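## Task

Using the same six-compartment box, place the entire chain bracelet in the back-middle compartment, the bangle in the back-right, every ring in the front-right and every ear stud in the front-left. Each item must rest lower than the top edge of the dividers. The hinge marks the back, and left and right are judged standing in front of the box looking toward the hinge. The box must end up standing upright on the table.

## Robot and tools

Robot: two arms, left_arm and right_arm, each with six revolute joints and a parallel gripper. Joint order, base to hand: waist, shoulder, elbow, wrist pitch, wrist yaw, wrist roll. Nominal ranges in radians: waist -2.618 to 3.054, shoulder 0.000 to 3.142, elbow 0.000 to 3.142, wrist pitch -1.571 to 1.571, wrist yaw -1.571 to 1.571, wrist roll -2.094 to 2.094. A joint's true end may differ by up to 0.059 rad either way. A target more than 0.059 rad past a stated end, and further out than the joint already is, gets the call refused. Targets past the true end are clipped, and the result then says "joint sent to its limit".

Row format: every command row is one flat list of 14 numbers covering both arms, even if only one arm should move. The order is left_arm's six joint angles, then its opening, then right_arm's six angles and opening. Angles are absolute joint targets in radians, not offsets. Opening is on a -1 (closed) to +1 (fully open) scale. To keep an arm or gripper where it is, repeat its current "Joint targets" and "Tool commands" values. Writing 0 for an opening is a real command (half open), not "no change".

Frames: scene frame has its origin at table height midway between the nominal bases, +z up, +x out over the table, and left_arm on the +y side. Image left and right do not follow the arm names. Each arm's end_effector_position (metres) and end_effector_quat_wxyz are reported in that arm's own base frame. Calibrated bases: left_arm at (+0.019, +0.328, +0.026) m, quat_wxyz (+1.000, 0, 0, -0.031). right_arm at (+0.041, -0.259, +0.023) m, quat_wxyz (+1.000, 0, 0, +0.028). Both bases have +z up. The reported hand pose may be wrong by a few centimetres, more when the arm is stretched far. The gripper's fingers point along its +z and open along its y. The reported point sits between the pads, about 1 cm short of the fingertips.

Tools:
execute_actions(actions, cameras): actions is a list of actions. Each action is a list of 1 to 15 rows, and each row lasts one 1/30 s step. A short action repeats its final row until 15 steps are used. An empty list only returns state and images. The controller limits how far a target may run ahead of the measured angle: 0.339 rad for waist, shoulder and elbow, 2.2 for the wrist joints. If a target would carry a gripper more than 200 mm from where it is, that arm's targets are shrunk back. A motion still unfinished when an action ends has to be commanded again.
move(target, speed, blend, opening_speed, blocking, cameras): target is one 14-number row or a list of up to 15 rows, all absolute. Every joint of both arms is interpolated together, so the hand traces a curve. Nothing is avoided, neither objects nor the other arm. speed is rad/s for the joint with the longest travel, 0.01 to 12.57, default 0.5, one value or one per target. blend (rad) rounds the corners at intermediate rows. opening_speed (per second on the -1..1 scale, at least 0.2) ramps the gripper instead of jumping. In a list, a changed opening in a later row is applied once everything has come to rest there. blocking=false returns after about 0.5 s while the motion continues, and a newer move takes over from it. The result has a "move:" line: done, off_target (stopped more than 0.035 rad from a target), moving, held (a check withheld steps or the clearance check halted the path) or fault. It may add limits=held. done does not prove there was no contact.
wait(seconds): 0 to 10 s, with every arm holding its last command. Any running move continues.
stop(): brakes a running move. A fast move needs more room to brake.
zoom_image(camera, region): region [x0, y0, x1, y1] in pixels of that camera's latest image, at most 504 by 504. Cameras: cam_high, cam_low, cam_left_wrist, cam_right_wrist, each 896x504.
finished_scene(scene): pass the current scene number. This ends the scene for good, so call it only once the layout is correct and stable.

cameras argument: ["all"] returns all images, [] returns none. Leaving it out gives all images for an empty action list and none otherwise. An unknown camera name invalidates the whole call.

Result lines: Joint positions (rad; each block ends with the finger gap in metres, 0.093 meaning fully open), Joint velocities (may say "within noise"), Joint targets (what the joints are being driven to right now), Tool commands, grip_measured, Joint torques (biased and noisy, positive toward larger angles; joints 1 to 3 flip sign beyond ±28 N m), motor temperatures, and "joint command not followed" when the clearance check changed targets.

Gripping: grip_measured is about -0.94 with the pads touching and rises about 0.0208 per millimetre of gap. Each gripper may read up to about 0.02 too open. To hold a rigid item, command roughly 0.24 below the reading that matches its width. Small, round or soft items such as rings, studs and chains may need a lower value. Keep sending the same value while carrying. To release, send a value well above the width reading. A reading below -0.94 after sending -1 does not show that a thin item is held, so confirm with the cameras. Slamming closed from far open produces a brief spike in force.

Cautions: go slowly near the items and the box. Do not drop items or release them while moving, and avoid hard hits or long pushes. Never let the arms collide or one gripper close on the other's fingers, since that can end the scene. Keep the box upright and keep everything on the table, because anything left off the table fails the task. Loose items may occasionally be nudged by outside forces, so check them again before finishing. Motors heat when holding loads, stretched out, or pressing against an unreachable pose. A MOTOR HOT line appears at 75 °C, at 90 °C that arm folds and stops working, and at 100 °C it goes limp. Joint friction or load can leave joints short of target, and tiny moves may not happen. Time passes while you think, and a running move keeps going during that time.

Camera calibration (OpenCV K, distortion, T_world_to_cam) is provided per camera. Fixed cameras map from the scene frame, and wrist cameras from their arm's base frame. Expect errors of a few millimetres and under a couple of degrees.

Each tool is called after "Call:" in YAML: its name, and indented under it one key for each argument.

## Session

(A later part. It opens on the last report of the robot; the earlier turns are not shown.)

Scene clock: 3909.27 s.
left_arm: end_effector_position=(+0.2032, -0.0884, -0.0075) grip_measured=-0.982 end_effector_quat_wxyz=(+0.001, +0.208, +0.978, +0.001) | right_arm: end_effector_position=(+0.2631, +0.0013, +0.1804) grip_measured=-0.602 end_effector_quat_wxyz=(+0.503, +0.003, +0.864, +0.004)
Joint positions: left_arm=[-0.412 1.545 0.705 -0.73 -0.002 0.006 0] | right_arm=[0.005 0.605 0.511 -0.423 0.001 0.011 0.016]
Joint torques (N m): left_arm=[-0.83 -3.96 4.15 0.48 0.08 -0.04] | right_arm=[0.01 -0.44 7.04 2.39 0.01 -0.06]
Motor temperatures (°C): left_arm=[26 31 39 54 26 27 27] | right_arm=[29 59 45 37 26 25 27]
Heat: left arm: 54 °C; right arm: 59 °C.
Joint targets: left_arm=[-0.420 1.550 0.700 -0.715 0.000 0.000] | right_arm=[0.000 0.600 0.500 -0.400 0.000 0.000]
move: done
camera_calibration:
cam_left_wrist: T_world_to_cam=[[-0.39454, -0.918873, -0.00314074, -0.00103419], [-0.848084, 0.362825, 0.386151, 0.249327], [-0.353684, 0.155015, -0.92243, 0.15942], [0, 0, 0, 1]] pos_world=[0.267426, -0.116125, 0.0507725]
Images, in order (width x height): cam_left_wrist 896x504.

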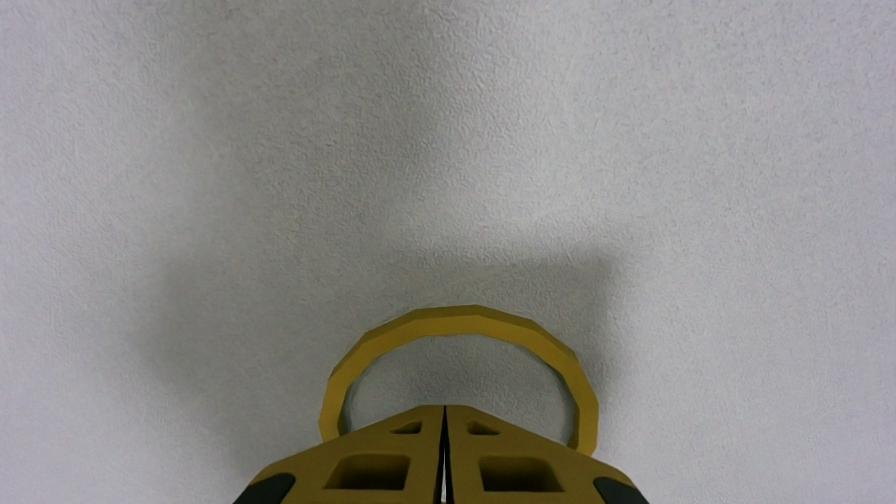

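Call:
move:
  target:
    - [-0.42,1.56,0.665,-0.682,0,0,-1,0.0,0.6,0.5,-0.4,0,0,-0.6]
    - [-0.655,1.736,0.858,-0.692,0,0,-1,0.0,0.6,0.5,-0.4,0,0,-0.6]
    - [-0.795,1.9,1.07,-0.74,0,0,-1,0.0,0.6,0.5,-0.4,0,0,-0.6]
    - [-0.888,2.065,1.312,-0.817,0,0,-1,0.0,0.6,0.5,-0.4,0,0,-0.6]
    - [-0.955,2.237,1.59,-0.923,0,0,-1,0.0,0.6,0.5,-0.4,0,0,-0.6]
  speed: 0.25
  blend: [0,0.03,0.03,0.03,0]
  cameras: ["cam_left_wrist"]

Scene clock: 3926.67 s.
left_arm: end_effector_position=(+0.2384, -0.3244, -0.0170) grip_measured=-0.982 end_effector_quat_wxyz=(-0.010, +0.457, +0.889, +0.013) | right_arm: end_effector_position=(+0.2632, +0.0013, +0.1807) grip_measured=-0.602 end_effector_quat_wxyz=(+0.503, +0.003, +0.864, +0.004)
Joint positions: left_arm=[-0.943 2.213 1.567 -0.955 -0.015 0.006 0] | right_arm=[0.005 0.605 0.511 -0.422 0.001 0.011 0.016]
Joint torques (N m): left_arm=[-1.14 -7.77 6.9 0.6 0.21 -0.04] | right_arm=[0.01 -0.44 7.05 2.39 0.02 -0.06]
Motor temperatures (°C): left_arm=[26 32 39 52 26 27 27] | right_arm=[29 56 44 38 26 25 27]
Heat: left arm: 52 °C; right arm: 56 °C.
Joint targets: left_arm=[-0.955 2.237 1.590 -0.923 0.000 0.000] | right_arm=[0.000 0.600 0.500 -0.400 0.000 0.000]
move: done
camera_calibration:
cam_left_wrist: T_world_to_cam=[[-0.805757, -0.592031, -0.0159465, -0.000163271], [-0.544207, 0.729509, 0.414313, 0.415443], [-0.233653, 0.342514, -0.909995, 0.232111], [0, 0, 0, 1]] pos_world=[0.280189, -0.382667, 0.0390939]
Images, in order (width x height): cam_left_wrist 896x504.

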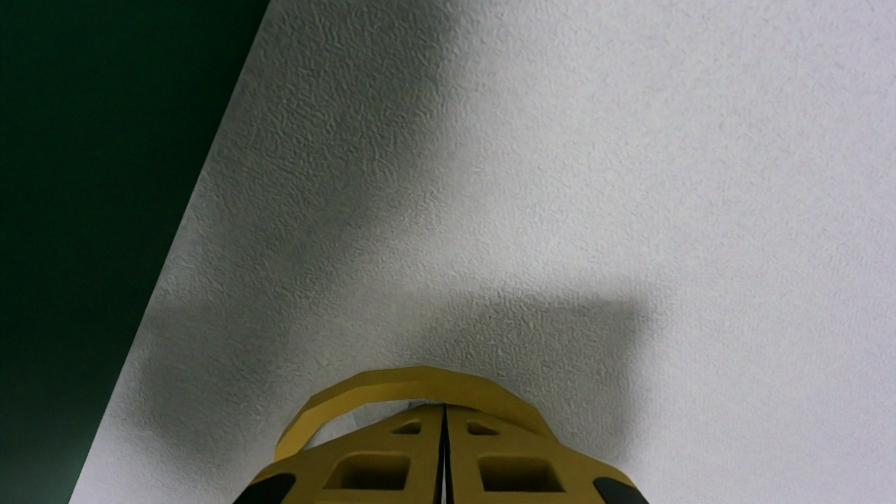

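Call:
move:
  target:
    - [-0.95,2.14,1.75,-1.2,0,0,-1,0.0,0.6,0.5,-0.4,0,0,-0.6]
    - [-0.8,1.5,1.5,-1.3,0,0,-1,0.0,0.6,0.5,-0.4,0,0,-0.6]
    - [0.6,0.6,0.5,-0.4,0,0,-1,0.0,0.6,0.5,-0.4,0,0,-0.6]
  speed: [0.25,0.7,0.8]

Call:
move:
  target:
    - [0.6,0.6,0.5,-0.4,0,0,-1,0.5,1.4,1.3,-1.3,0,0,-0.6]
    - [0.6,0.6,0.5,-0.4,0,0,-1,0.9,1.65,1.6,-1.5,0,0,-0.6]
  speed: 0.6
  cameras: ["cam_right_wrist"]

Scene clock: 3938.57 s.
left_arm: end_effector_position=(+0.2173, +0.1476, +0.1786) grip_measured=-0.982 end_effector_quat_wxyz=(+0.478, -0.252, +0.828, +0.150) | right_arm: end_effector_position=(+0.2633, +0.0013, +0.1806) grip_measured=-0.602 end_effector_quat_wxyz=(+0.503, +0.003, +0.864, +0.004)
Joint positions: left_arm=[0.593 0.605 0.508 -0.424 -0.006 0.006 0] | right_arm=[0.005 0.605 0.511 -0.422 0.001 0.011 0.016]
Joint torques (N m): left_arm=[0.43 -0.2 5.87 2.1 0.12 -0.04] | right_arm=[0.02 -0.43 7.04 2.39 0.01 -0.07]
Motor temperatures (°C): left_arm=[26 33 39 52 26 27 27] | right_arm=[29 55 44 39 26 25 27]
Heat: left arm: 52 °C; right arm: 55 °C.
Joint targets: left_arm=[0.600 0.600 0.500 -0.400 0.000 0.000] | right_arm=[0.000 0.600 0.500 -0.400 0.000 0.000]
move: done
camera_calibration:
cam_left_wrist: T_world_to_cam=[[0.56665, -0.823955, 0.00240094, -0.00183939], [-0.654374, -0.451793, -0.606365, 0.359253], [0.500702, 0.342026, -0.795183, 0.0635802], [0, 0, 0, 1]] pos_world=[0.204293, 0.139046, 0.268401]
cam_right_wrist: T_world_to_cam=[[0.0114784, -0.9999, -0.00826761, -0.000972459], [-0.822528, -0.00473991, -0.568706, 0.358568], [0.568609, 0.0133281, -0.8225, 0.0752649], [0, 0, 0, 1]] pos_world=[0.252147, -0.000275921, 0.265817]

Scene clock: 3941.60 s.
left_arm: end_effector_position=(+0.2175, +0.1477, +0.1790) grip_measured=-0.982 end_effector_quat_wxyz=(+0.478, -0.252, +0.828, +0.150) | right_arm: end_effector_position=(+0.1824, +0.2295, +0.1798) grip_measured=-0.602 end_effector_quat_wxyz=(+0.014, -0.430, +0.903, +0.006)
Joint positions: left_arm=[0.593 0.605 0.508 -0.423 -0.006 0.006 0] | right_arm=[0.9 1.638 1.578 -1.481 0.001 0.01 0.016]
Joint torques (N m): left_arm=[0.43 -0.2 5.89 2.1 0.11 -0.04] | right_arm=[0.49 -6.41 8.46 0.27 0.01 -0.06]
Motor temperatures (°C): left_arm=[26 33 39 53 26 27 27] | right_arm=[29 55 45 38 26 25 27]
Heat: left arm: 53 °C; right arm: 55 °C.
Joint targets: left_arm=[0.600 0.600 0.500 -0.400 0.000 0.000] | right_arm=[0.900 1.650 1.600 -1.500 0.000 0.000]
move: done
camera_calibration:
cam_right_wrist: T_world_to_cam=[[0.781018, -0.624441, -0.00919224, 0.00179262], [-0.567356, -0.715617, 0.407431, 0.233731], [-0.260995, -0.312996, -0.91319, 0.360072], [0, 0, 0, 1]] pos_world=[0.225185, 0.281082, 0.233602]
Images, in order (width x height): cam_right_wrist 896x504.

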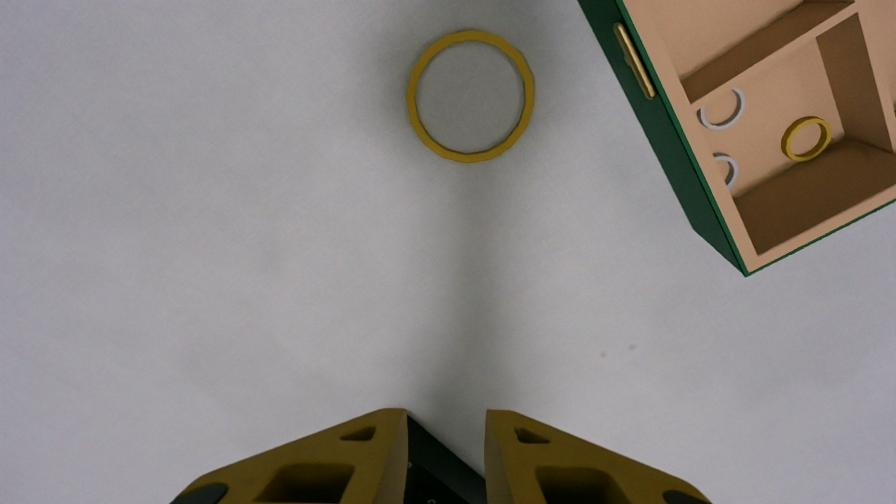

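Call:
move:
  target: [0.6,0.6,0.5,-0.4,0,0,-1,0.865,1.74,1.19,-1.01,0,-1.5,-0.7]
  speed: 0.5
  cameras: ["cam_right_wrist"]

Scene clock: 3958.67 s.
left_arm: end_effector_position=(+0.2175, +0.1478, +0.1791) grip_measured=-0.982 end_effector_quat_wxyz=(+0.479, -0.252, +0.828, +0.150) | right_arm: end_effector_position=(+0.1973, +0.2343, +0.0604) grip_measured=-0.698 end_effector_quat_wxyz=(-0.007, +0.924, -0.383, +0.003)
Joint positions: left_arm=[0.593 0.605 0.508 -0.422 -0.006 0.006 0] | right_arm=[0.872 1.726 1.198 -1.028 0.001 -1.484 0.012]
Joint torques (N m): left_arm=[0.44 -0.2 5.87 2.09 0.11 -0.04] | right_arm=[-0.08 -6.89 5.41 0.5 -0.05 -0.12]
Motor temperatures (°C): left_arm=[26 32 39 56 26 27 27] | right_arm=[29 56 45 35 26 25 27]
Heat: left arm: 56 °C; right arm: 56 °C.
Joint targets: left_arm=[0.600 0.600 0.500 -0.400 0.000 0.000] | right_arm=[0.865 1.740 1.190 -1.010 0.000 -1.500]
move: done
camera_calibration:
cam_right_wrist: T_world_to_cam=[[0.702855, 0.711319, 0.00446053, -0.30631], [0.63924, -0.63436, 0.434695, 0.0355008], [0.312036, -0.302676, -0.900567, 0.140178], [0, 0, 0, 1]] pos_world=[0.148858, 0.282833, 0.112174]
Images, in order (width x height): cam_right_wrist 896x504.

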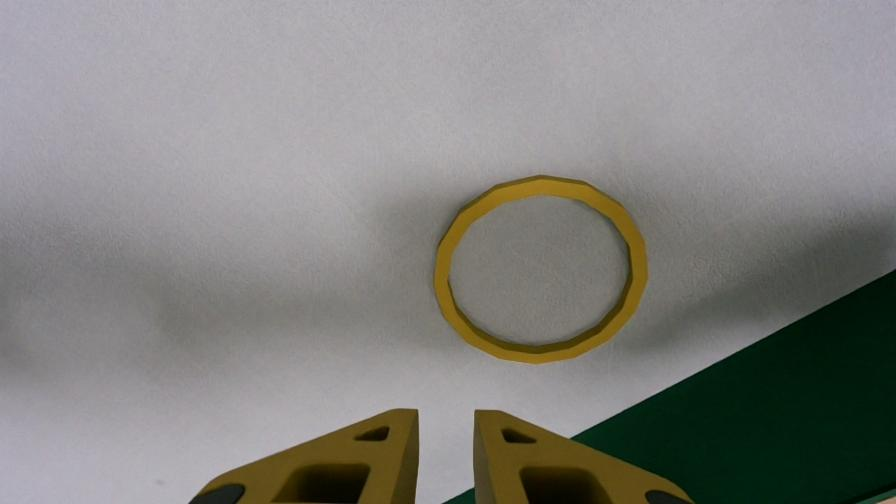

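Call:
move:
  target:
    - [0.6,0.6,0.5,-0.4,0,0,-1,0.864,1.80,1.12,-0.885,0,-1.5,-0.7]
    - [0.6,0.6,0.5,-0.4,0,0,-1,0.864,1.848,1.034,-0.757,0,-1.5,-0.7]
  speed: 0.2
  cameras: ["cam_right_wrist"]

Scene clock: 3970.93 s.
left_arm: end_effector_position=(+0.2175, +0.1478, +0.1791) grip_measured=-0.982 end_effector_quat_wxyz=(+0.479, -0.252, +0.828, +0.150) | right_arm: end_effector_position=(+0.1943, +0.2308, -0.0032) grip_measured=-0.698 end_effector_quat_wxyz=(+0.004, +0.924, -0.382, -0.001)
Joint positions: left_arm=[0.593 0.605 0.508 -0.422 -0.006 0.006 0] | right_arm=[0.872 1.829 1.049 -0.8 0.001 -1.485 0.012]
Joint torques (N m): left_arm=[0.44 -0.21 5.89 2.09 0.12 -0.04] | right_arm=[-0.17 -6.65 4.08 0.72 -0.05 -0.1]
Motor temperatures (°C): left_arm=[26 31 39 57 26 27 27] | right_arm=[29 56 44 34 26 25 27]
Heat: left arm: 57 °C; right arm: 56 °C.
Joint targets: left_arm=[0.600 0.600 0.500 -0.400 0.000 0.000] | right_arm=[0.864 1.848 1.034 -0.757 0.000 -1.500]
move: off_target (right_arm); right_arm: the wrist pitch is farthest, 0.043 rad from its target
camera_calibration:
cam_right_wrist: T_world_to_cam=[[0.70166, 0.712264, -0.018781, -0.30153], [0.646729, -0.625596, 0.436315, 0.0594117], [0.299022, -0.318291, -0.899598, 0.088885], [0, 0, 0, 1]] pos_world=[0.14657, 0.280228, 0.0483755]
Images, in order (width x height): cam_right_wrist 896x504.

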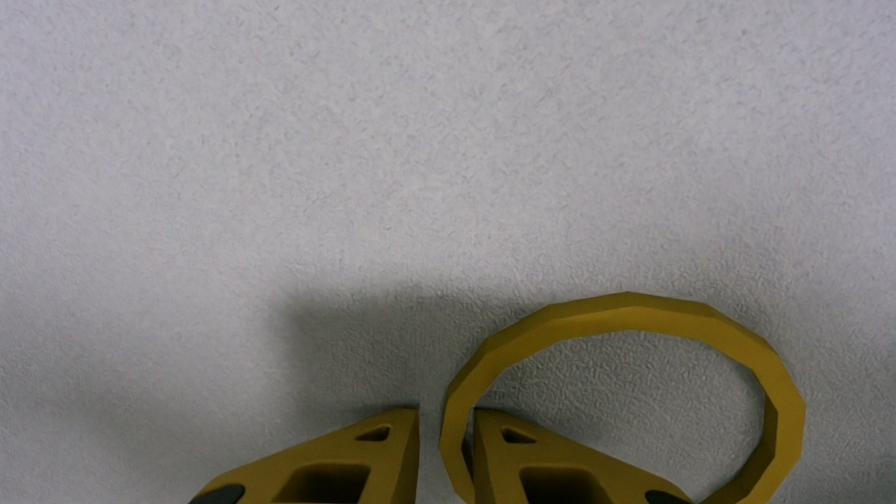

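Rim between fingers. Close, lift.

Call:
move:
  target: [0.6,0.6,0.5,-0.4,0,0,-1,0.870,1.848,1.034,-0.757,0,-1.5,-1]
  opening_speed: 0.4

Call:
move:
  target:
    - [0.6,0.6,0.5,-0.4,0,0,-1,0.86,1.75,1.25,-1.05,0,-1.5,-1]
    - [0.6,0.6,0.5,-0.4,0,0,-1,0.7,1.65,1.55,-1.4,0,-1.4,-1]
  speed: 0.35
  cameras: ["cam_right_wrist"]

Scene clock: 3977.00 s.
left_arm: end_effector_position=(+0.2176, +0.1478, +0.1792) grip_measured=-0.982 end_effector_quat_wxyz=(+0.479, -0.252, +0.828, +0.150) | right_arm: end_effector_position=(+0.1965, +0.2330, -0.0032) grip_measured=-0.964 end_effector_quat_wxyz=(-0.002, +0.924, -0.382, +0.002)
Joint positions: left_arm=[0.593 0.605 0.508 -0.422 -0.006 0.006 0] | right_arm=[0.872 1.829 1.049 -0.787 0.003 -1.486 0]
Joint torques (N m): left_arm=[0.43 -0.2 5.87 2.09 0.12 -0.04] | right_arm=[0.36 -6.71 4.11 0.61 -0.06 -0.1]
Motor temperatures (°C): left_arm=[26 31 39 57 26 27 27] | right_arm=[29 57 43 34 26 25 27]
Heat: left arm: 57 °C; right arm: 57 °C.
Joint targets: left_arm=[0.600 0.600 0.500 -0.400 0.000 0.000] | right_arm=[0.870 1.848 1.034 -0.757 0.000 -1.500]
move: done
camera_calibration:
cam_left_wrist: T_world_to_cam=[[0.566626, -0.823971, 0.00242326, -0.0018962], [-0.65303, -0.450863, -0.608502, 0.359797], [0.502481, 0.343211, -0.793549, 0.062961], [0, 0, 0, 1]] pos_world=[0.204396, 0.139048, 0.268904]
cam_right_wrist: T_world_to_cam=[[0.701574, 0.71257, -0.00609885, -0.304557], [0.642877, -0.629218, 0.4368, 0.0609422], [0.307413, -0.310368, -0.899538, 0.085438], [0, 0, 0, 1]] pos_world=[0.148226, 0.281881, 0.0483778]

Scene clock: 3979.60 s.
left_arm: end_effector_position=(+0.2176, +0.1478, +0.1792) grip_measured=-0.982 end_effector_quat_wxyz=(+0.479, -0.252, +0.828, +0.150) | right_arm: end_effector_position=(+0.2363, +0.1999, +0.1594) grip_measured=-0.964 end_effector_quat_wxyz=(-0.023, +0.870, -0.492, +0.010)
Joint positions: left_arm=[0.593 0.605 0.508 -0.422 -0.006 0.006 0] | right_arm=[0.704 1.671 1.531 -1.381 0.003 -1.409 0]
Joint torques (N m): left_arm=[0.44 -0.2 5.87 2.09 0.12 -0.04] | right_arm=[0.16 -9.89 8.34 0.26 -0.06 0.16]
Motor temperatures (°C): left_arm=[26 31 39 57 26 27 27] | right_arm=[29 58 43 34 26 25 27]
Heat: left arm: 57 °C; right arm: 58 °C.
Joint targets: left_arm=[0.600 0.600 0.500 -0.400 0.000 0.000] | right_arm=[0.700 1.650 1.550 -1.400 0.000 -1.400]
move: done
camera_calibration:
cam_right_wrist: T_world_to_cam=[[0.852572, 0.521076, 0.0400172, -0.312678], [0.456113, -0.779284, 0.42974, 0.0188536], [0.255112, -0.348132, -0.902065, 0.229653], [0, 0, 0, 1]] pos_world=[0.199394, 0.257571, 0.211572]
Images, in order (width x height): cam_right_wrist 896x504.

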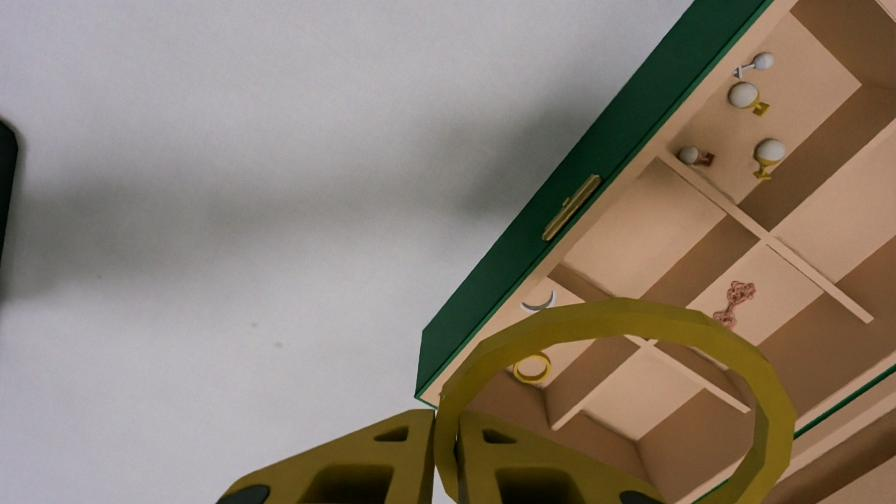

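Call:
move:
  target:
    - [0.6,0.6,0.5,-0.4,0,0,-1,0.364,1.75,1.75,-1.5,0,-1.15,-1]
    - [0.6,0.6,0.5,-0.4,0,0,-1,0.364,2.04,1.745,-1.20,0,-1.15,-1]
  speed: 0.4
  cameras: ["cam_right_wrist"]

Scene clock: 3997.70 s.
left_arm: end_effector_position=(+0.2176, +0.1478, +0.1792) grip_measured=-0.982 end_effector_quat_wxyz=(+0.479, -0.252, +0.828, +0.150) | right_arm: end_effector_position=(+0.3759, +0.1426, +0.0930) grip_measured=-0.964 end_effector_quat_wxyz=(-0.024, +0.690, -0.724, +0.012)
Joint positions: left_arm=[0.593 0.605 0.508 -0.422 -0.006 0.006 0] | right_arm=[0.364 2.032 1.733 -1.219 0.003 -1.159 0]
Joint torques (N m): left_arm=[0.42 -0.2 5.87 2.09 0.11 -0.04] | right_arm=[0.49 -10.78 7.68 0.61 -0.06 0.15]
Motor temperatures (°C): left_arm=[26 31 39 57 26 27 27] | right_arm=[29 60 44 33 26 25 28]
Heat: left arm: 57 °C; right arm: 60 °C.
Joint targets: left_arm=[0.600 0.600 0.500 -0.400 0.000 0.000] | right_arm=[0.364 2.040 1.745 -1.200 0.000 -1.150]
move: done
camera_calibration:
cam_right_wrist: T_world_to_cam=[[0.998381, -0.04132, 0.0391004, -0.373712], [-0.0539074, -0.906726, 0.418261, 0.149955], [0.0181707, -0.419692, -0.907485, 0.213833], [0, 0, 0, 1]] pos_world=[0.377306, 0.21027, 0.145942]
Images, in order (width x height): cam_right_wrist 896x504.

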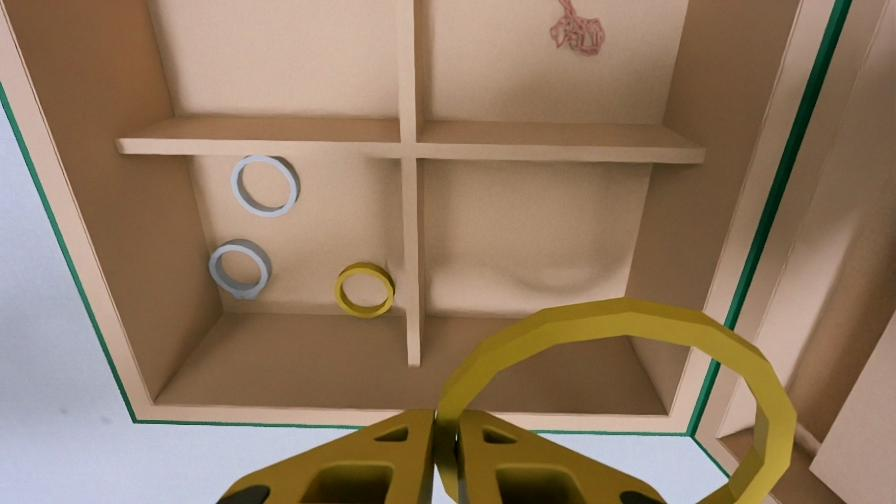

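Call:
move:
  target:
    - [0.6,0.6,0.5,-0.4,0,0,-1,0.373,1.86,1.445,-0.875,0,-1.15,-1]
    - [0.6,0.6,0.5,-0.4,0,0,-1,0.373,1.90,1.345,-0.75,0,-1.15,-1]
  speed: 0.25
  cameras: ["cam_right_wrist"]

Scene clock: 4030.33 s.
left_arm: end_effector_position=(+0.2176, +0.1478, +0.1792) grip_measured=-0.982 end_effector_quat_wxyz=(+0.479, -0.252, +0.828, +0.150) | right_arm: end_effector_position=(+0.3798, +0.1453, +0.0546) grip_measured=-0.964 end_effector_quat_wxyz=(-0.118, +0.685, -0.717, +0.051)
Joint positions: left_arm=[0.593 0.605 0.508 -0.422 -0.006 0.006 0] | right_arm=[0.367 1.894 1.353 -0.771 0.003 -1.159 0]
Joint torques (N m): left_arm=[0.44 -0.2 5.87 2.09 0.11 -0.04] | right_arm=[1.03 -9.76 5.96 1.05 -0.06 0.16]
Motor temperatures (°C): left_arm=[26 30 39 58 26 27 27] | right_arm=[29 65 44 33 26 25 28]
Heat: left arm: 58 °C; right arm: 65 °C.
Joint targets: left_arm=[0.600 0.600 0.500 -0.400 0.000 0.000] | right_arm=[0.373 1.900 1.345 -0.750 0.000 -1.150]
move: done
camera_calibration:
cam_right_wrist: T_world_to_cam=[[0.972956, -0.048801, 0.225779, -0.375477], [-0.124186, -0.934665, 0.333134, 0.203987], [0.19477, -0.352163, -0.915448, 0.103598], [0, 0, 0, 1]] pos_world=[0.370477, 0.208819, 0.111658]
Images, in order (width x height): cam_right_wrist 896x504.

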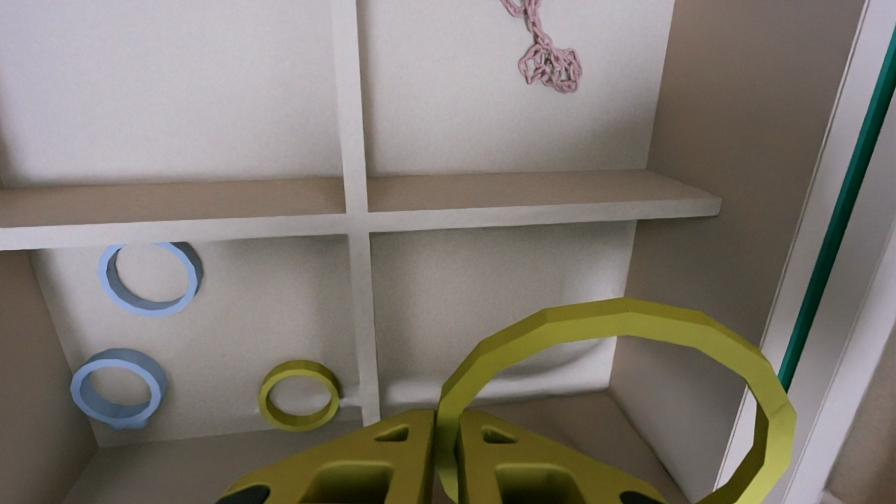

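Call:
move:
  target:
    - [0.6,0.6,0.5,-0.4,0,0,-1,0.373,1.86,1.445,-0.875,0,-1.15,-1]
    - [0.6,0.6,0.5,-0.4,0,0,-1,0.373,2.12,1.785,-1.23,0,-1.15,-1]
    - [0.6,0.6,0.5,-0.4,0,0,-1,0.373,2.385,2.08,-1.49,0,-1.15,-1]
  speed: 0.3
  cameras: ["cam_right_wrist","cam_low"]

Scene clock: 4057.70 s.
left_arm: end_effector_position=(+0.2176, +0.1478, +0.1792) grip_measured=-0.982 end_effector_quat_wxyz=(+0.479, -0.252, +0.828, +0.150) | right_arm: end_effector_position=(+0.3838, +0.1473, +0.0467) grip_measured=-0.965 end_effector_quat_wxyz=(+0.095, +0.687, -0.719, -0.036)
Joint positions: left_arm=[0.593 0.605 0.508 -0.422 -0.006 0.006 0] | right_arm=[0.369 2.364 2.065 -1.475 0.006 -1.156 0]
Joint torques (N m): left_arm=[0.43 -0.2 5.89 2.09 0.11 -0.04] | right_arm=[0.84 -11.71 7.41 -0.28 -0.08 0.11]
Motor temperatures (°C): left_arm=[26 30 39 58 26 27 27] | right_arm=[29 63 44 33 26 25 28]
Heat: left arm: 58 °C; right arm: 63 °C.
Joint targets: left_arm=[0.600 0.600 0.500 -0.400 0.000 0.000] | right_arm=[0.373 2.385 2.080 -1.490 0.000 -1.150]
move: done
camera_calibration:
cam_right_wrist: T_world_to_cam=[[0.980159, -0.0465083, -0.192677, -0.361034], [0.0576295, -0.86322, 0.501528, 0.120931], [-0.189648, -0.502681, -0.843413, 0.262619], [0, 0, 0, 1]] pos_world=[0.396707, 0.219613, 0.0912825]
Images, in order (width x height): cam_low 896x504, cam_right_wrist 896x504.

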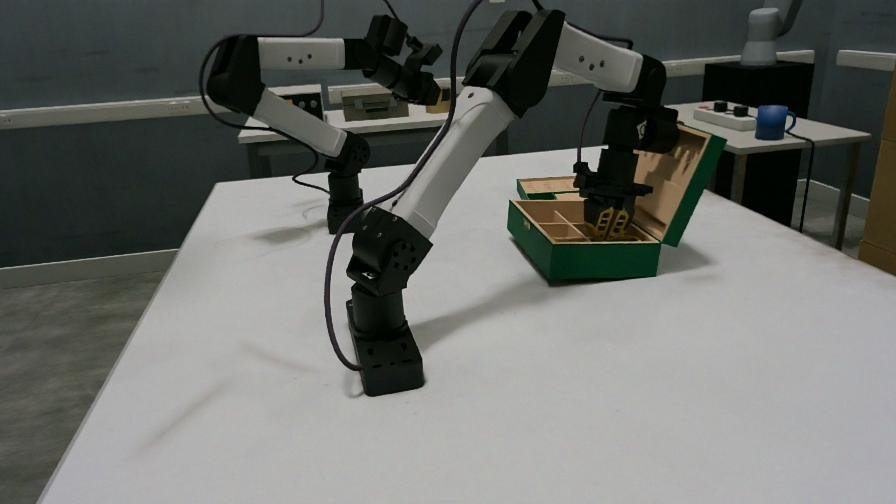

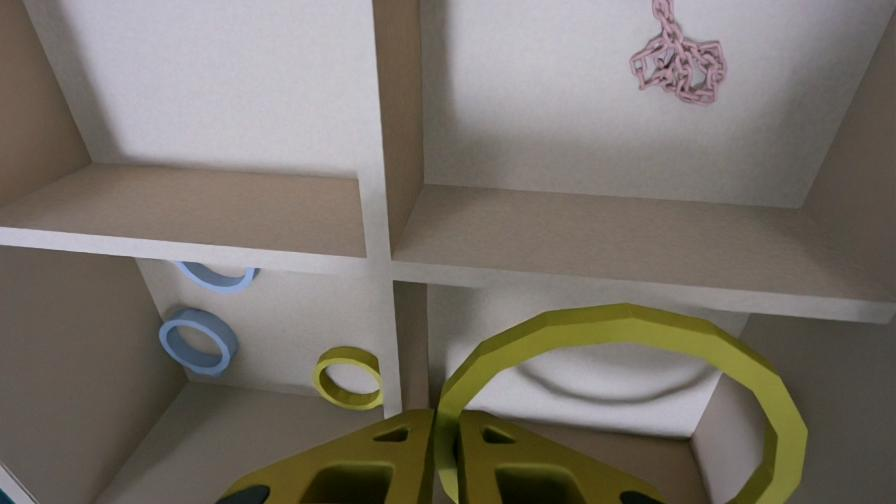

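Call:
move:
  target:
    - [0.6,0.6,0.5,-0.4,0,0,-1,0.356,2.388,2.06,-1.465,0,-1.15,-1]
    - [0.6,0.6,0.5,-0.4,0,0,-1,0.356,2.392,2.028,-1.43,0,-1.15,-1]
  speed: 0.12
  cameras: ["cam_right_wrist"]

Scene clock: 4067.30 s.
left_arm: end_effector_position=(+0.2176, +0.1478, +0.1792) grip_measured=-0.982 end_effector_quat_wxyz=(+0.479, -0.252, +0.828, +0.150) | right_arm: end_effector_position=(+0.3825, +0.1450, +0.0375) grip_measured=-0.965 end_effector_quat_wxyz=(+0.099, +0.686, -0.720, -0.038)
Joint positions: left_arm=[0.593 0.605 0.508 -0.422 -0.006 0.006 0] | right_arm=[0.365 2.369 2.037 -1.451 0.006 -1.156 0]
Joint torques (N m): left_arm=[0.44 -0.2 5.87 2.09 0.12 -0.04] | right_arm=[-0.28 -11.52 5.16 0.05 -0.09 0.11]
Motor temperatures (°C): left_arm=[26 30 39 58 26 27 27] | right_arm=[29 65 44 32 26 25 29]
Heat: left arm: 58 °C; right arm: 65 °C.
Joint targets: left_arm=[0.600 0.600 0.500 -0.400 0.000 0.000] | right_arm=[0.356 2.392 2.028 -1.430 0.000 -1.150]
move: done
camera_calibration:
cam_right_wrist: T_world_to_cam=[[0.978061, -0.0513687, -0.201884, -0.359787], [0.0588106, -0.86161, 0.504152, 0.122822], [-0.199843, -0.504964, -0.839687, 0.257549], [0, 0, 0, 1]] pos_world=[0.39614, 0.217396, 0.081704]
Images, in order (width x height): cam_right_wrist 896x504.

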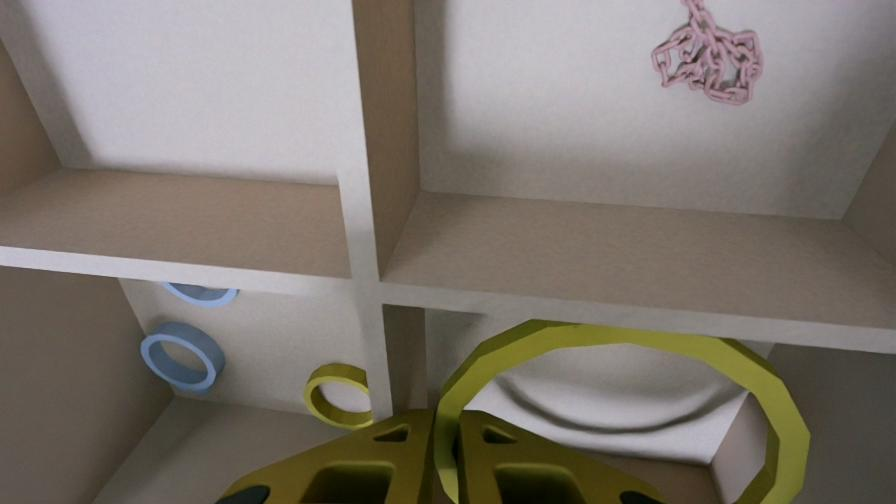

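Call:
move:
  target: [0.6,0.6,0.5,-0.4,0,0,-1,0.356,2.395,1.985,-1.375,0,-1.15,-1]
  speed: 0.1
  cameras: ["cam_right_wrist"]

Scene clock: 4075.60 s.
left_arm: end_effector_position=(+0.2176, +0.1478, +0.1792) grip_measured=-0.982 end_effector_quat_wxyz=(+0.479, -0.252, +0.828, +0.150) | right_arm: end_effector_position=(+0.3874, +0.1465, +0.0296) grip_measured=-0.965 end_effector_quat_wxyz=(+0.088, +0.686, -0.721, -0.034)
Joint positions: left_arm=[0.593 0.605 0.508 -0.422 -0.006 0.006 0] | right_arm=[0.364 2.369 2.01 -1.4 0.006 -1.156 0]
Joint torques (N m): left_arm=[0.43 -0.18 5.87 2.09 0.12 -0.04] | right_arm=[-0.21 -11.25 3.64 0.16 -0.08 0.1]
Motor temperatures (°C): left_arm=[26 30 39 58 26 27 27] | right_arm=[29 66 44 32 26 25 29]
Heat: left arm: 58 °C; right arm: 66 °C.
Joint targets: left_arm=[0.600 0.600 0.500 -0.400 0.000 0.000] | right_arm=[0.356 2.395 1.985 -1.375 0.000 -1.150]
move: done
camera_calibration:
cam_right_wrist: T_world_to_cam=[[0.982367, -0.0504642, -0.180022, -0.368527], [0.0467436, -0.86601, 0.497837, 0.133348], [-0.181024, -0.497474, -0.848381, 0.244563], [0, 0, 0, 1]] pos_world=[0.400068, 0.218547, 0.074754]
Images, in order (width x height): cam_right_wrist 896x504.

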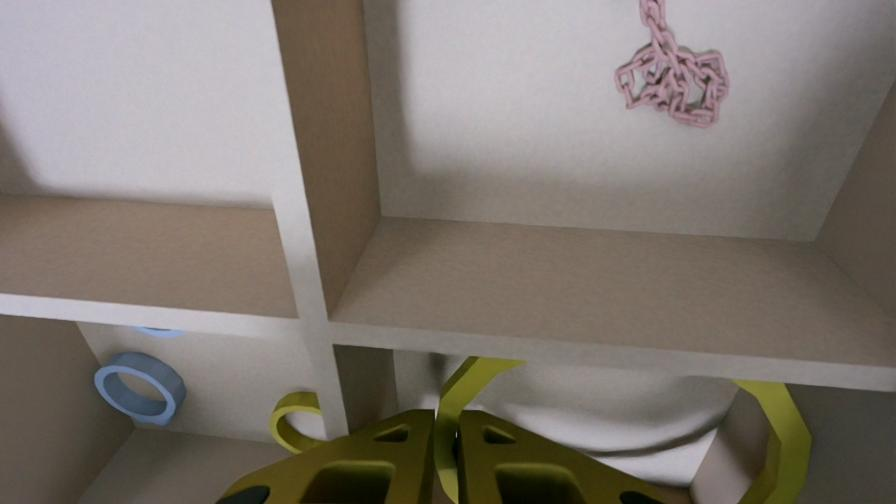

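Call:
move:
  target: [0.6,0.6,0.5,-0.4,0,0,-1,0.356,2.395,1.985,-1.375,0,-1.15,-0.74]
  opening_speed: 0.25
  cameras: ["cam_right_wrist"]

Call:
move:
  target:
    - [0.6,0.6,0.5,-0.4,0,0,-1,0.36,2.38,2.075,-1.49,0,-1.15,-0.74]
    - [0.6,0.6,0.5,-0.4,0,0,-1,0.4,1.95,1.9,-1.3,0,-1.15,-0.74]
  speed: [0.12,0.3]
  cameras: ["cam_right_wrist"]

Scene clock: 4086.67 s.
left_arm: end_effector_position=(+0.2176, +0.1478, +0.1792) grip_measured=-0.982 end_effector_quat_wxyz=(+0.479, -0.252, +0.828, +0.150) | right_arm: end_effector_position=(+0.3888, +0.1463, +0.0293) grip_measured=-0.743 end_effector_quat_wxyz=(+0.086, +0.685, -0.722, -0.031)
Joint positions: left_arm=[0.593 0.605 0.508 -0.422 -0.006 0.006 0] | right_arm=[0.364 2.369 2.01 -1.394 0.01 -1.153 0.01]
Joint torques (N m): left_arm=[0.44 -0.2 5.87 2.09 0.11 -0.04] | right_arm=[-0.21 -11.26 3.7 0.11 -0.11 0.06]
Motor temperatures (°C): left_arm=[26 30 39 58 26 27 27] | right_arm=[29 66 43 32 26 25 29]
Heat: left arm: 58 °C; right arm: 66 °C.
Joint targets: left_arm=[0.600 0.600 0.500 -0.400 0.000 0.000] | right_arm=[0.356 2.395 1.985 -1.375 0.000 -1.150]
move: done
camera_calibration:
cam_right_wrist: T_world_to_cam=[[0.983406, -0.0531236, -0.173465, -0.370138], [0.0414641, -0.86504, 0.499987, 0.135141], [-0.176615, -0.498883, -0.848483, 0.242937], [0, 0, 0, 1]] pos_world=[0.401299, 0.218437, 0.0743535]
Images, in order (width x height): cam_right_wrist 896x504.

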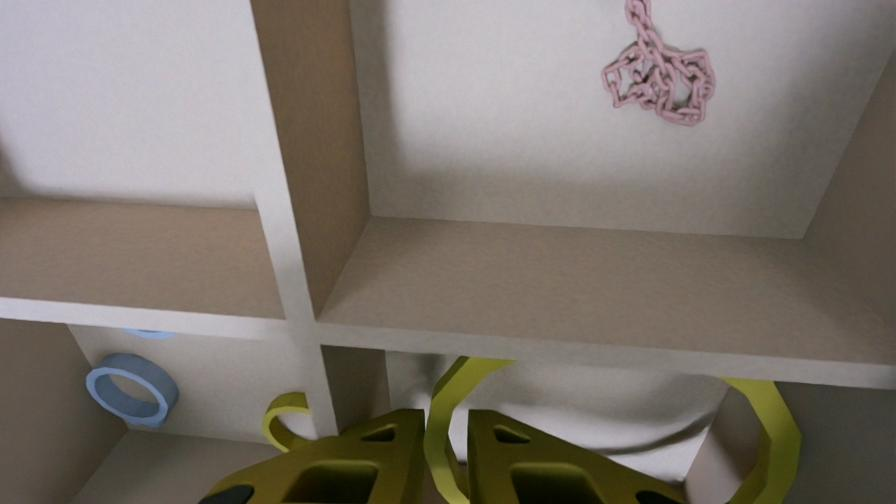

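Scene clock: 4089.63 s.
left_arm: end_effector_position=(+0.2176, +0.1478, +0.1792) grip_measured=-0.982 end_effector_quat_wxyz=(+0.479, -0.252, +0.828, +0.150) | right_arm: end_effector_position=(+0.3861, +0.1587, +0.1617) grip_measured=-0.742 end_effector_quat_wxyz=(-0.085, +0.695, -0.713, +0.039)
Joint positions: left_arm=[0.593 0.605 0.508 -0.422 -0.006 0.006 0] | right_arm=[0.394 1.976 1.91 -1.318 0.01 -1.153 0.01]
Joint torques (N m): left_arm=[0.43 -0.2 5.87 2.09 0.12 -0.04] | right_arm=[0.99 -13.6 5.79 0.86 -0.12 0.09]
Motor temperatures (°C): left_arm=[26 30 39 58 26 27 27] | right_arm=[29 67 43 32 26 25 28]
Heat: left arm: 58 °C; right arm: 67 °C.
Joint targets: left_arm=[0.600 0.600 0.500 -0.400 0.000 0.000] | right_arm=[0.400 1.950 1.900 -1.300 0.000 -1.150]
move: done
camera_calibration:
cam_right_wrist: T_world_to_cam=[[0.986199, -0.0231565, 0.163935, -0.404321], [-0.0830896, -0.92567, 0.369096, 0.158628], [0.143203, -0.377623, -0.914819, 0.22901], [0, 0, 0, 1]] pos_world=[0.379127, 0.223954, 0.217236]
Images, in order (width x height): cam_right_wrist 896x504.

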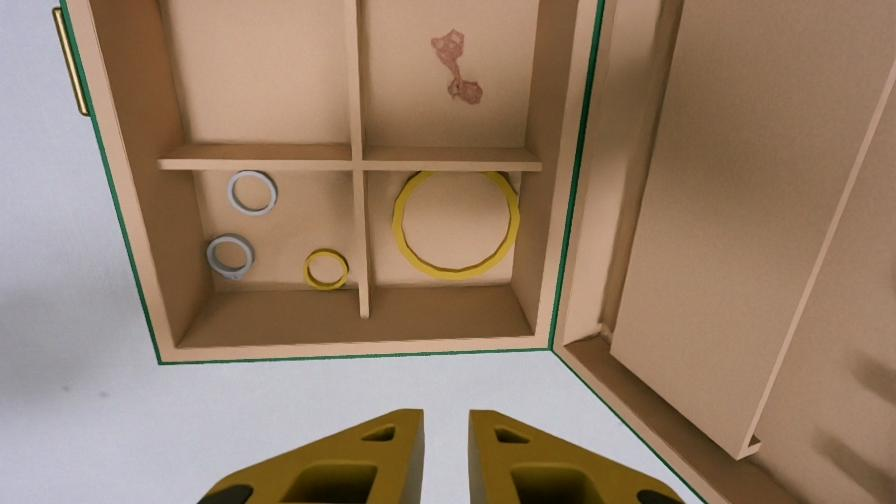

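Call:
zoom_image:
  camera: "cam_right_wrist"
  region: [340, 130, 580, 330]

Call:
move:
  target: [0.6,0.6,0.5,-0.4,0,0,-1,0.5,1.85,1.75,-1.1,0,0.35,-0.74]
  speed: 0.5
  cameras: ["cam_right_wrist","cam_high"]

Scaled by 2.100 from the camera's 896x504 image, which has a finer 1280x720 frame.

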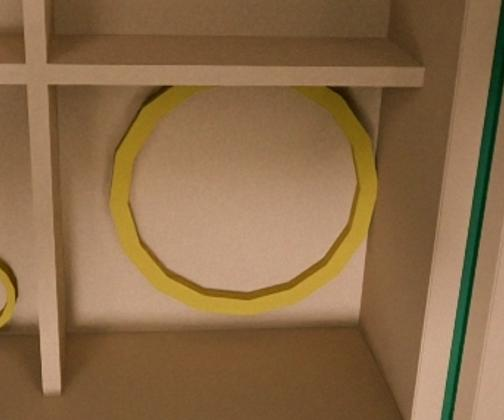

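Scene clock: 4100.33 s.
left_arm: end_effector_position=(+0.2176, +0.1478, +0.1792) grip_measured=-0.982 end_effector_quat_wxyz=(+0.479, -0.252, +0.828, +0.150) | right_arm: end_effector_position=(+0.3791, +0.2025, +0.1644) grip_measured=-0.742 end_effector_quat_wxyz=(+0.151, -0.077, +0.984, +0.062)
Joint positions: left_arm=[0.593 0.605 0.508 -0.422 -0.006 0.006 0] | right_arm=[0.494 1.884 1.76 -1.119 0.008 0.337 0.01]
Joint torques (N m): left_arm=[0.44 -0.2 5.87 2.09 0.12 -0.04] | right_arm=[0.99 -13.86 6.15 1.22 -0.03 0.19]
Motor temperatures (°C): left_arm=[26 30 39 58 26 27 27] | right_arm=[29 71 43 32 26 25 28]
Heat: left arm: 58 °C; right arm: 71 °C.
Joint targets: left_arm=[0.600 0.600 0.500 -0.400 0.000 0.000] | right_arm=[0.500 1.850 1.750 -1.100 0.000 0.350]
move: done
camera_calibration:
cam_right_wrist: T_world_to_cam=[[0.179182, -0.978046, -0.106391, 0.146923], [-0.971969, -0.192718, 0.134668, 0.42467], [-0.152215, 0.0792787, -0.985163, 0.280052], [0, 0, 0, 1]] pos_world=[0.429069, 0.203337, 0.234339]
Images, in order (width x height): cam_high 896x504, cam_right_wrist 896x504.

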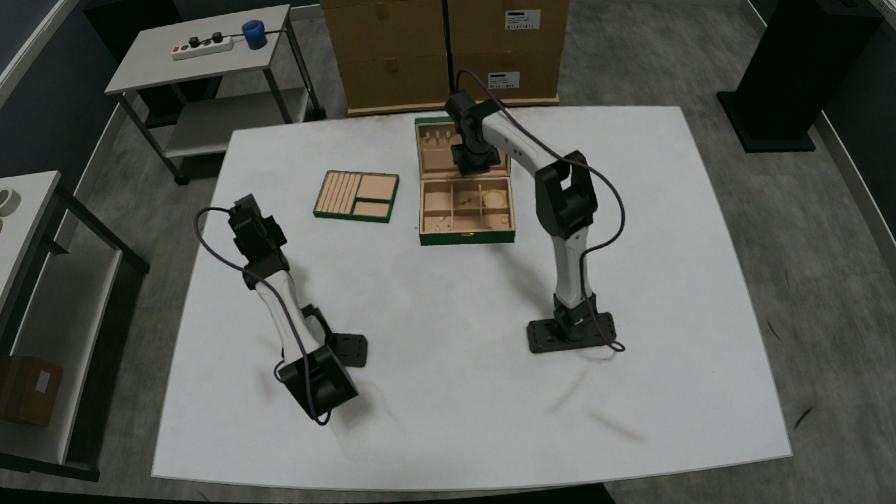

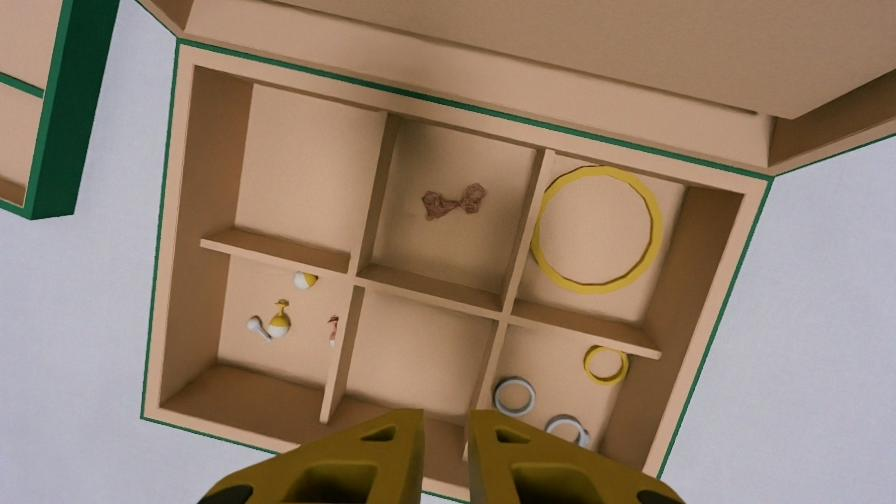

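Call:
move:
  target:
    - [0.6,0.6,0.5,-0.4,0,0,-1,0.45,1.5,1.6,-1.3,0,0.3,-0.74]
    - [0.6,0.6,0.5,-0.4,0,0,-1,0.0,0.6,0.5,-0.4,0,0,-0.74]
  speed: 0.8

Call:
finished_scene:
  scene: 2

Scene clock: 4112.97 s.
left_arm: end_effector_position=(+0.2176, +0.1478, +0.1792) grip_measured=-0.982 end_effector_quat_wxyz=(+0.479, -0.252, +0.828, +0.150) | right_arm: end_effector_position=(+0.2628, +0.0007, +0.1792) grip_measured=-0.742 end_effector_quat_wxyz=(+0.501, +0.004, +0.865, +0.002)
Joint positions: left_arm=[0.593 0.605 0.508 -0.422 -0.006 0.006 0] | right_arm=[0.005 0.606 0.509 -0.425 0.004 0.012 0.01]
Joint torques (N m): left_arm=[0.43 -0.2 5.89 2.09 0.11 -0.04] | right_arm=[0.02 -0.51 7.15 2.42 -0.02 -0.06]
Motor temperatures (°C): left_arm=[26 30 39 58 26 27 27] | right_arm=[29 71 42 33 26 25 28]
Heat: left arm: 58 °C; right arm: 71 °C.
Joint targets: left_arm=[0.600 0.600 0.500 -0.400 0.000 0.000] | right_arm=[0.000 0.600 0.500 -0.400 0.000 0.000]
move: done
camera_calibration:
cam_left_wrist: T_world_to_cam=[[0.566626, -0.823971, 0.00242326, -0.0018962], [-0.65303, -0.450863, -0.608502, 0.359797], [0.502481, 0.343211, -0.793549, 0.062961], [0, 0, 0, 1]] pos_world=[0.204396, 0.139048, 0.268904]
cam_right_wrist: T_world_to_cam=[[0.00817926, -0.99994, -0.00727939, -0.000831109], [-0.825572, -0.00264504, -0.56429, 0.357394], [0.564237, 0.0106251, -0.825544, 0.076105], [0, 0, 0, 1]] pos_world=[0.25212, -0.000694364, 0.264496]

The scene is finished: the task was done.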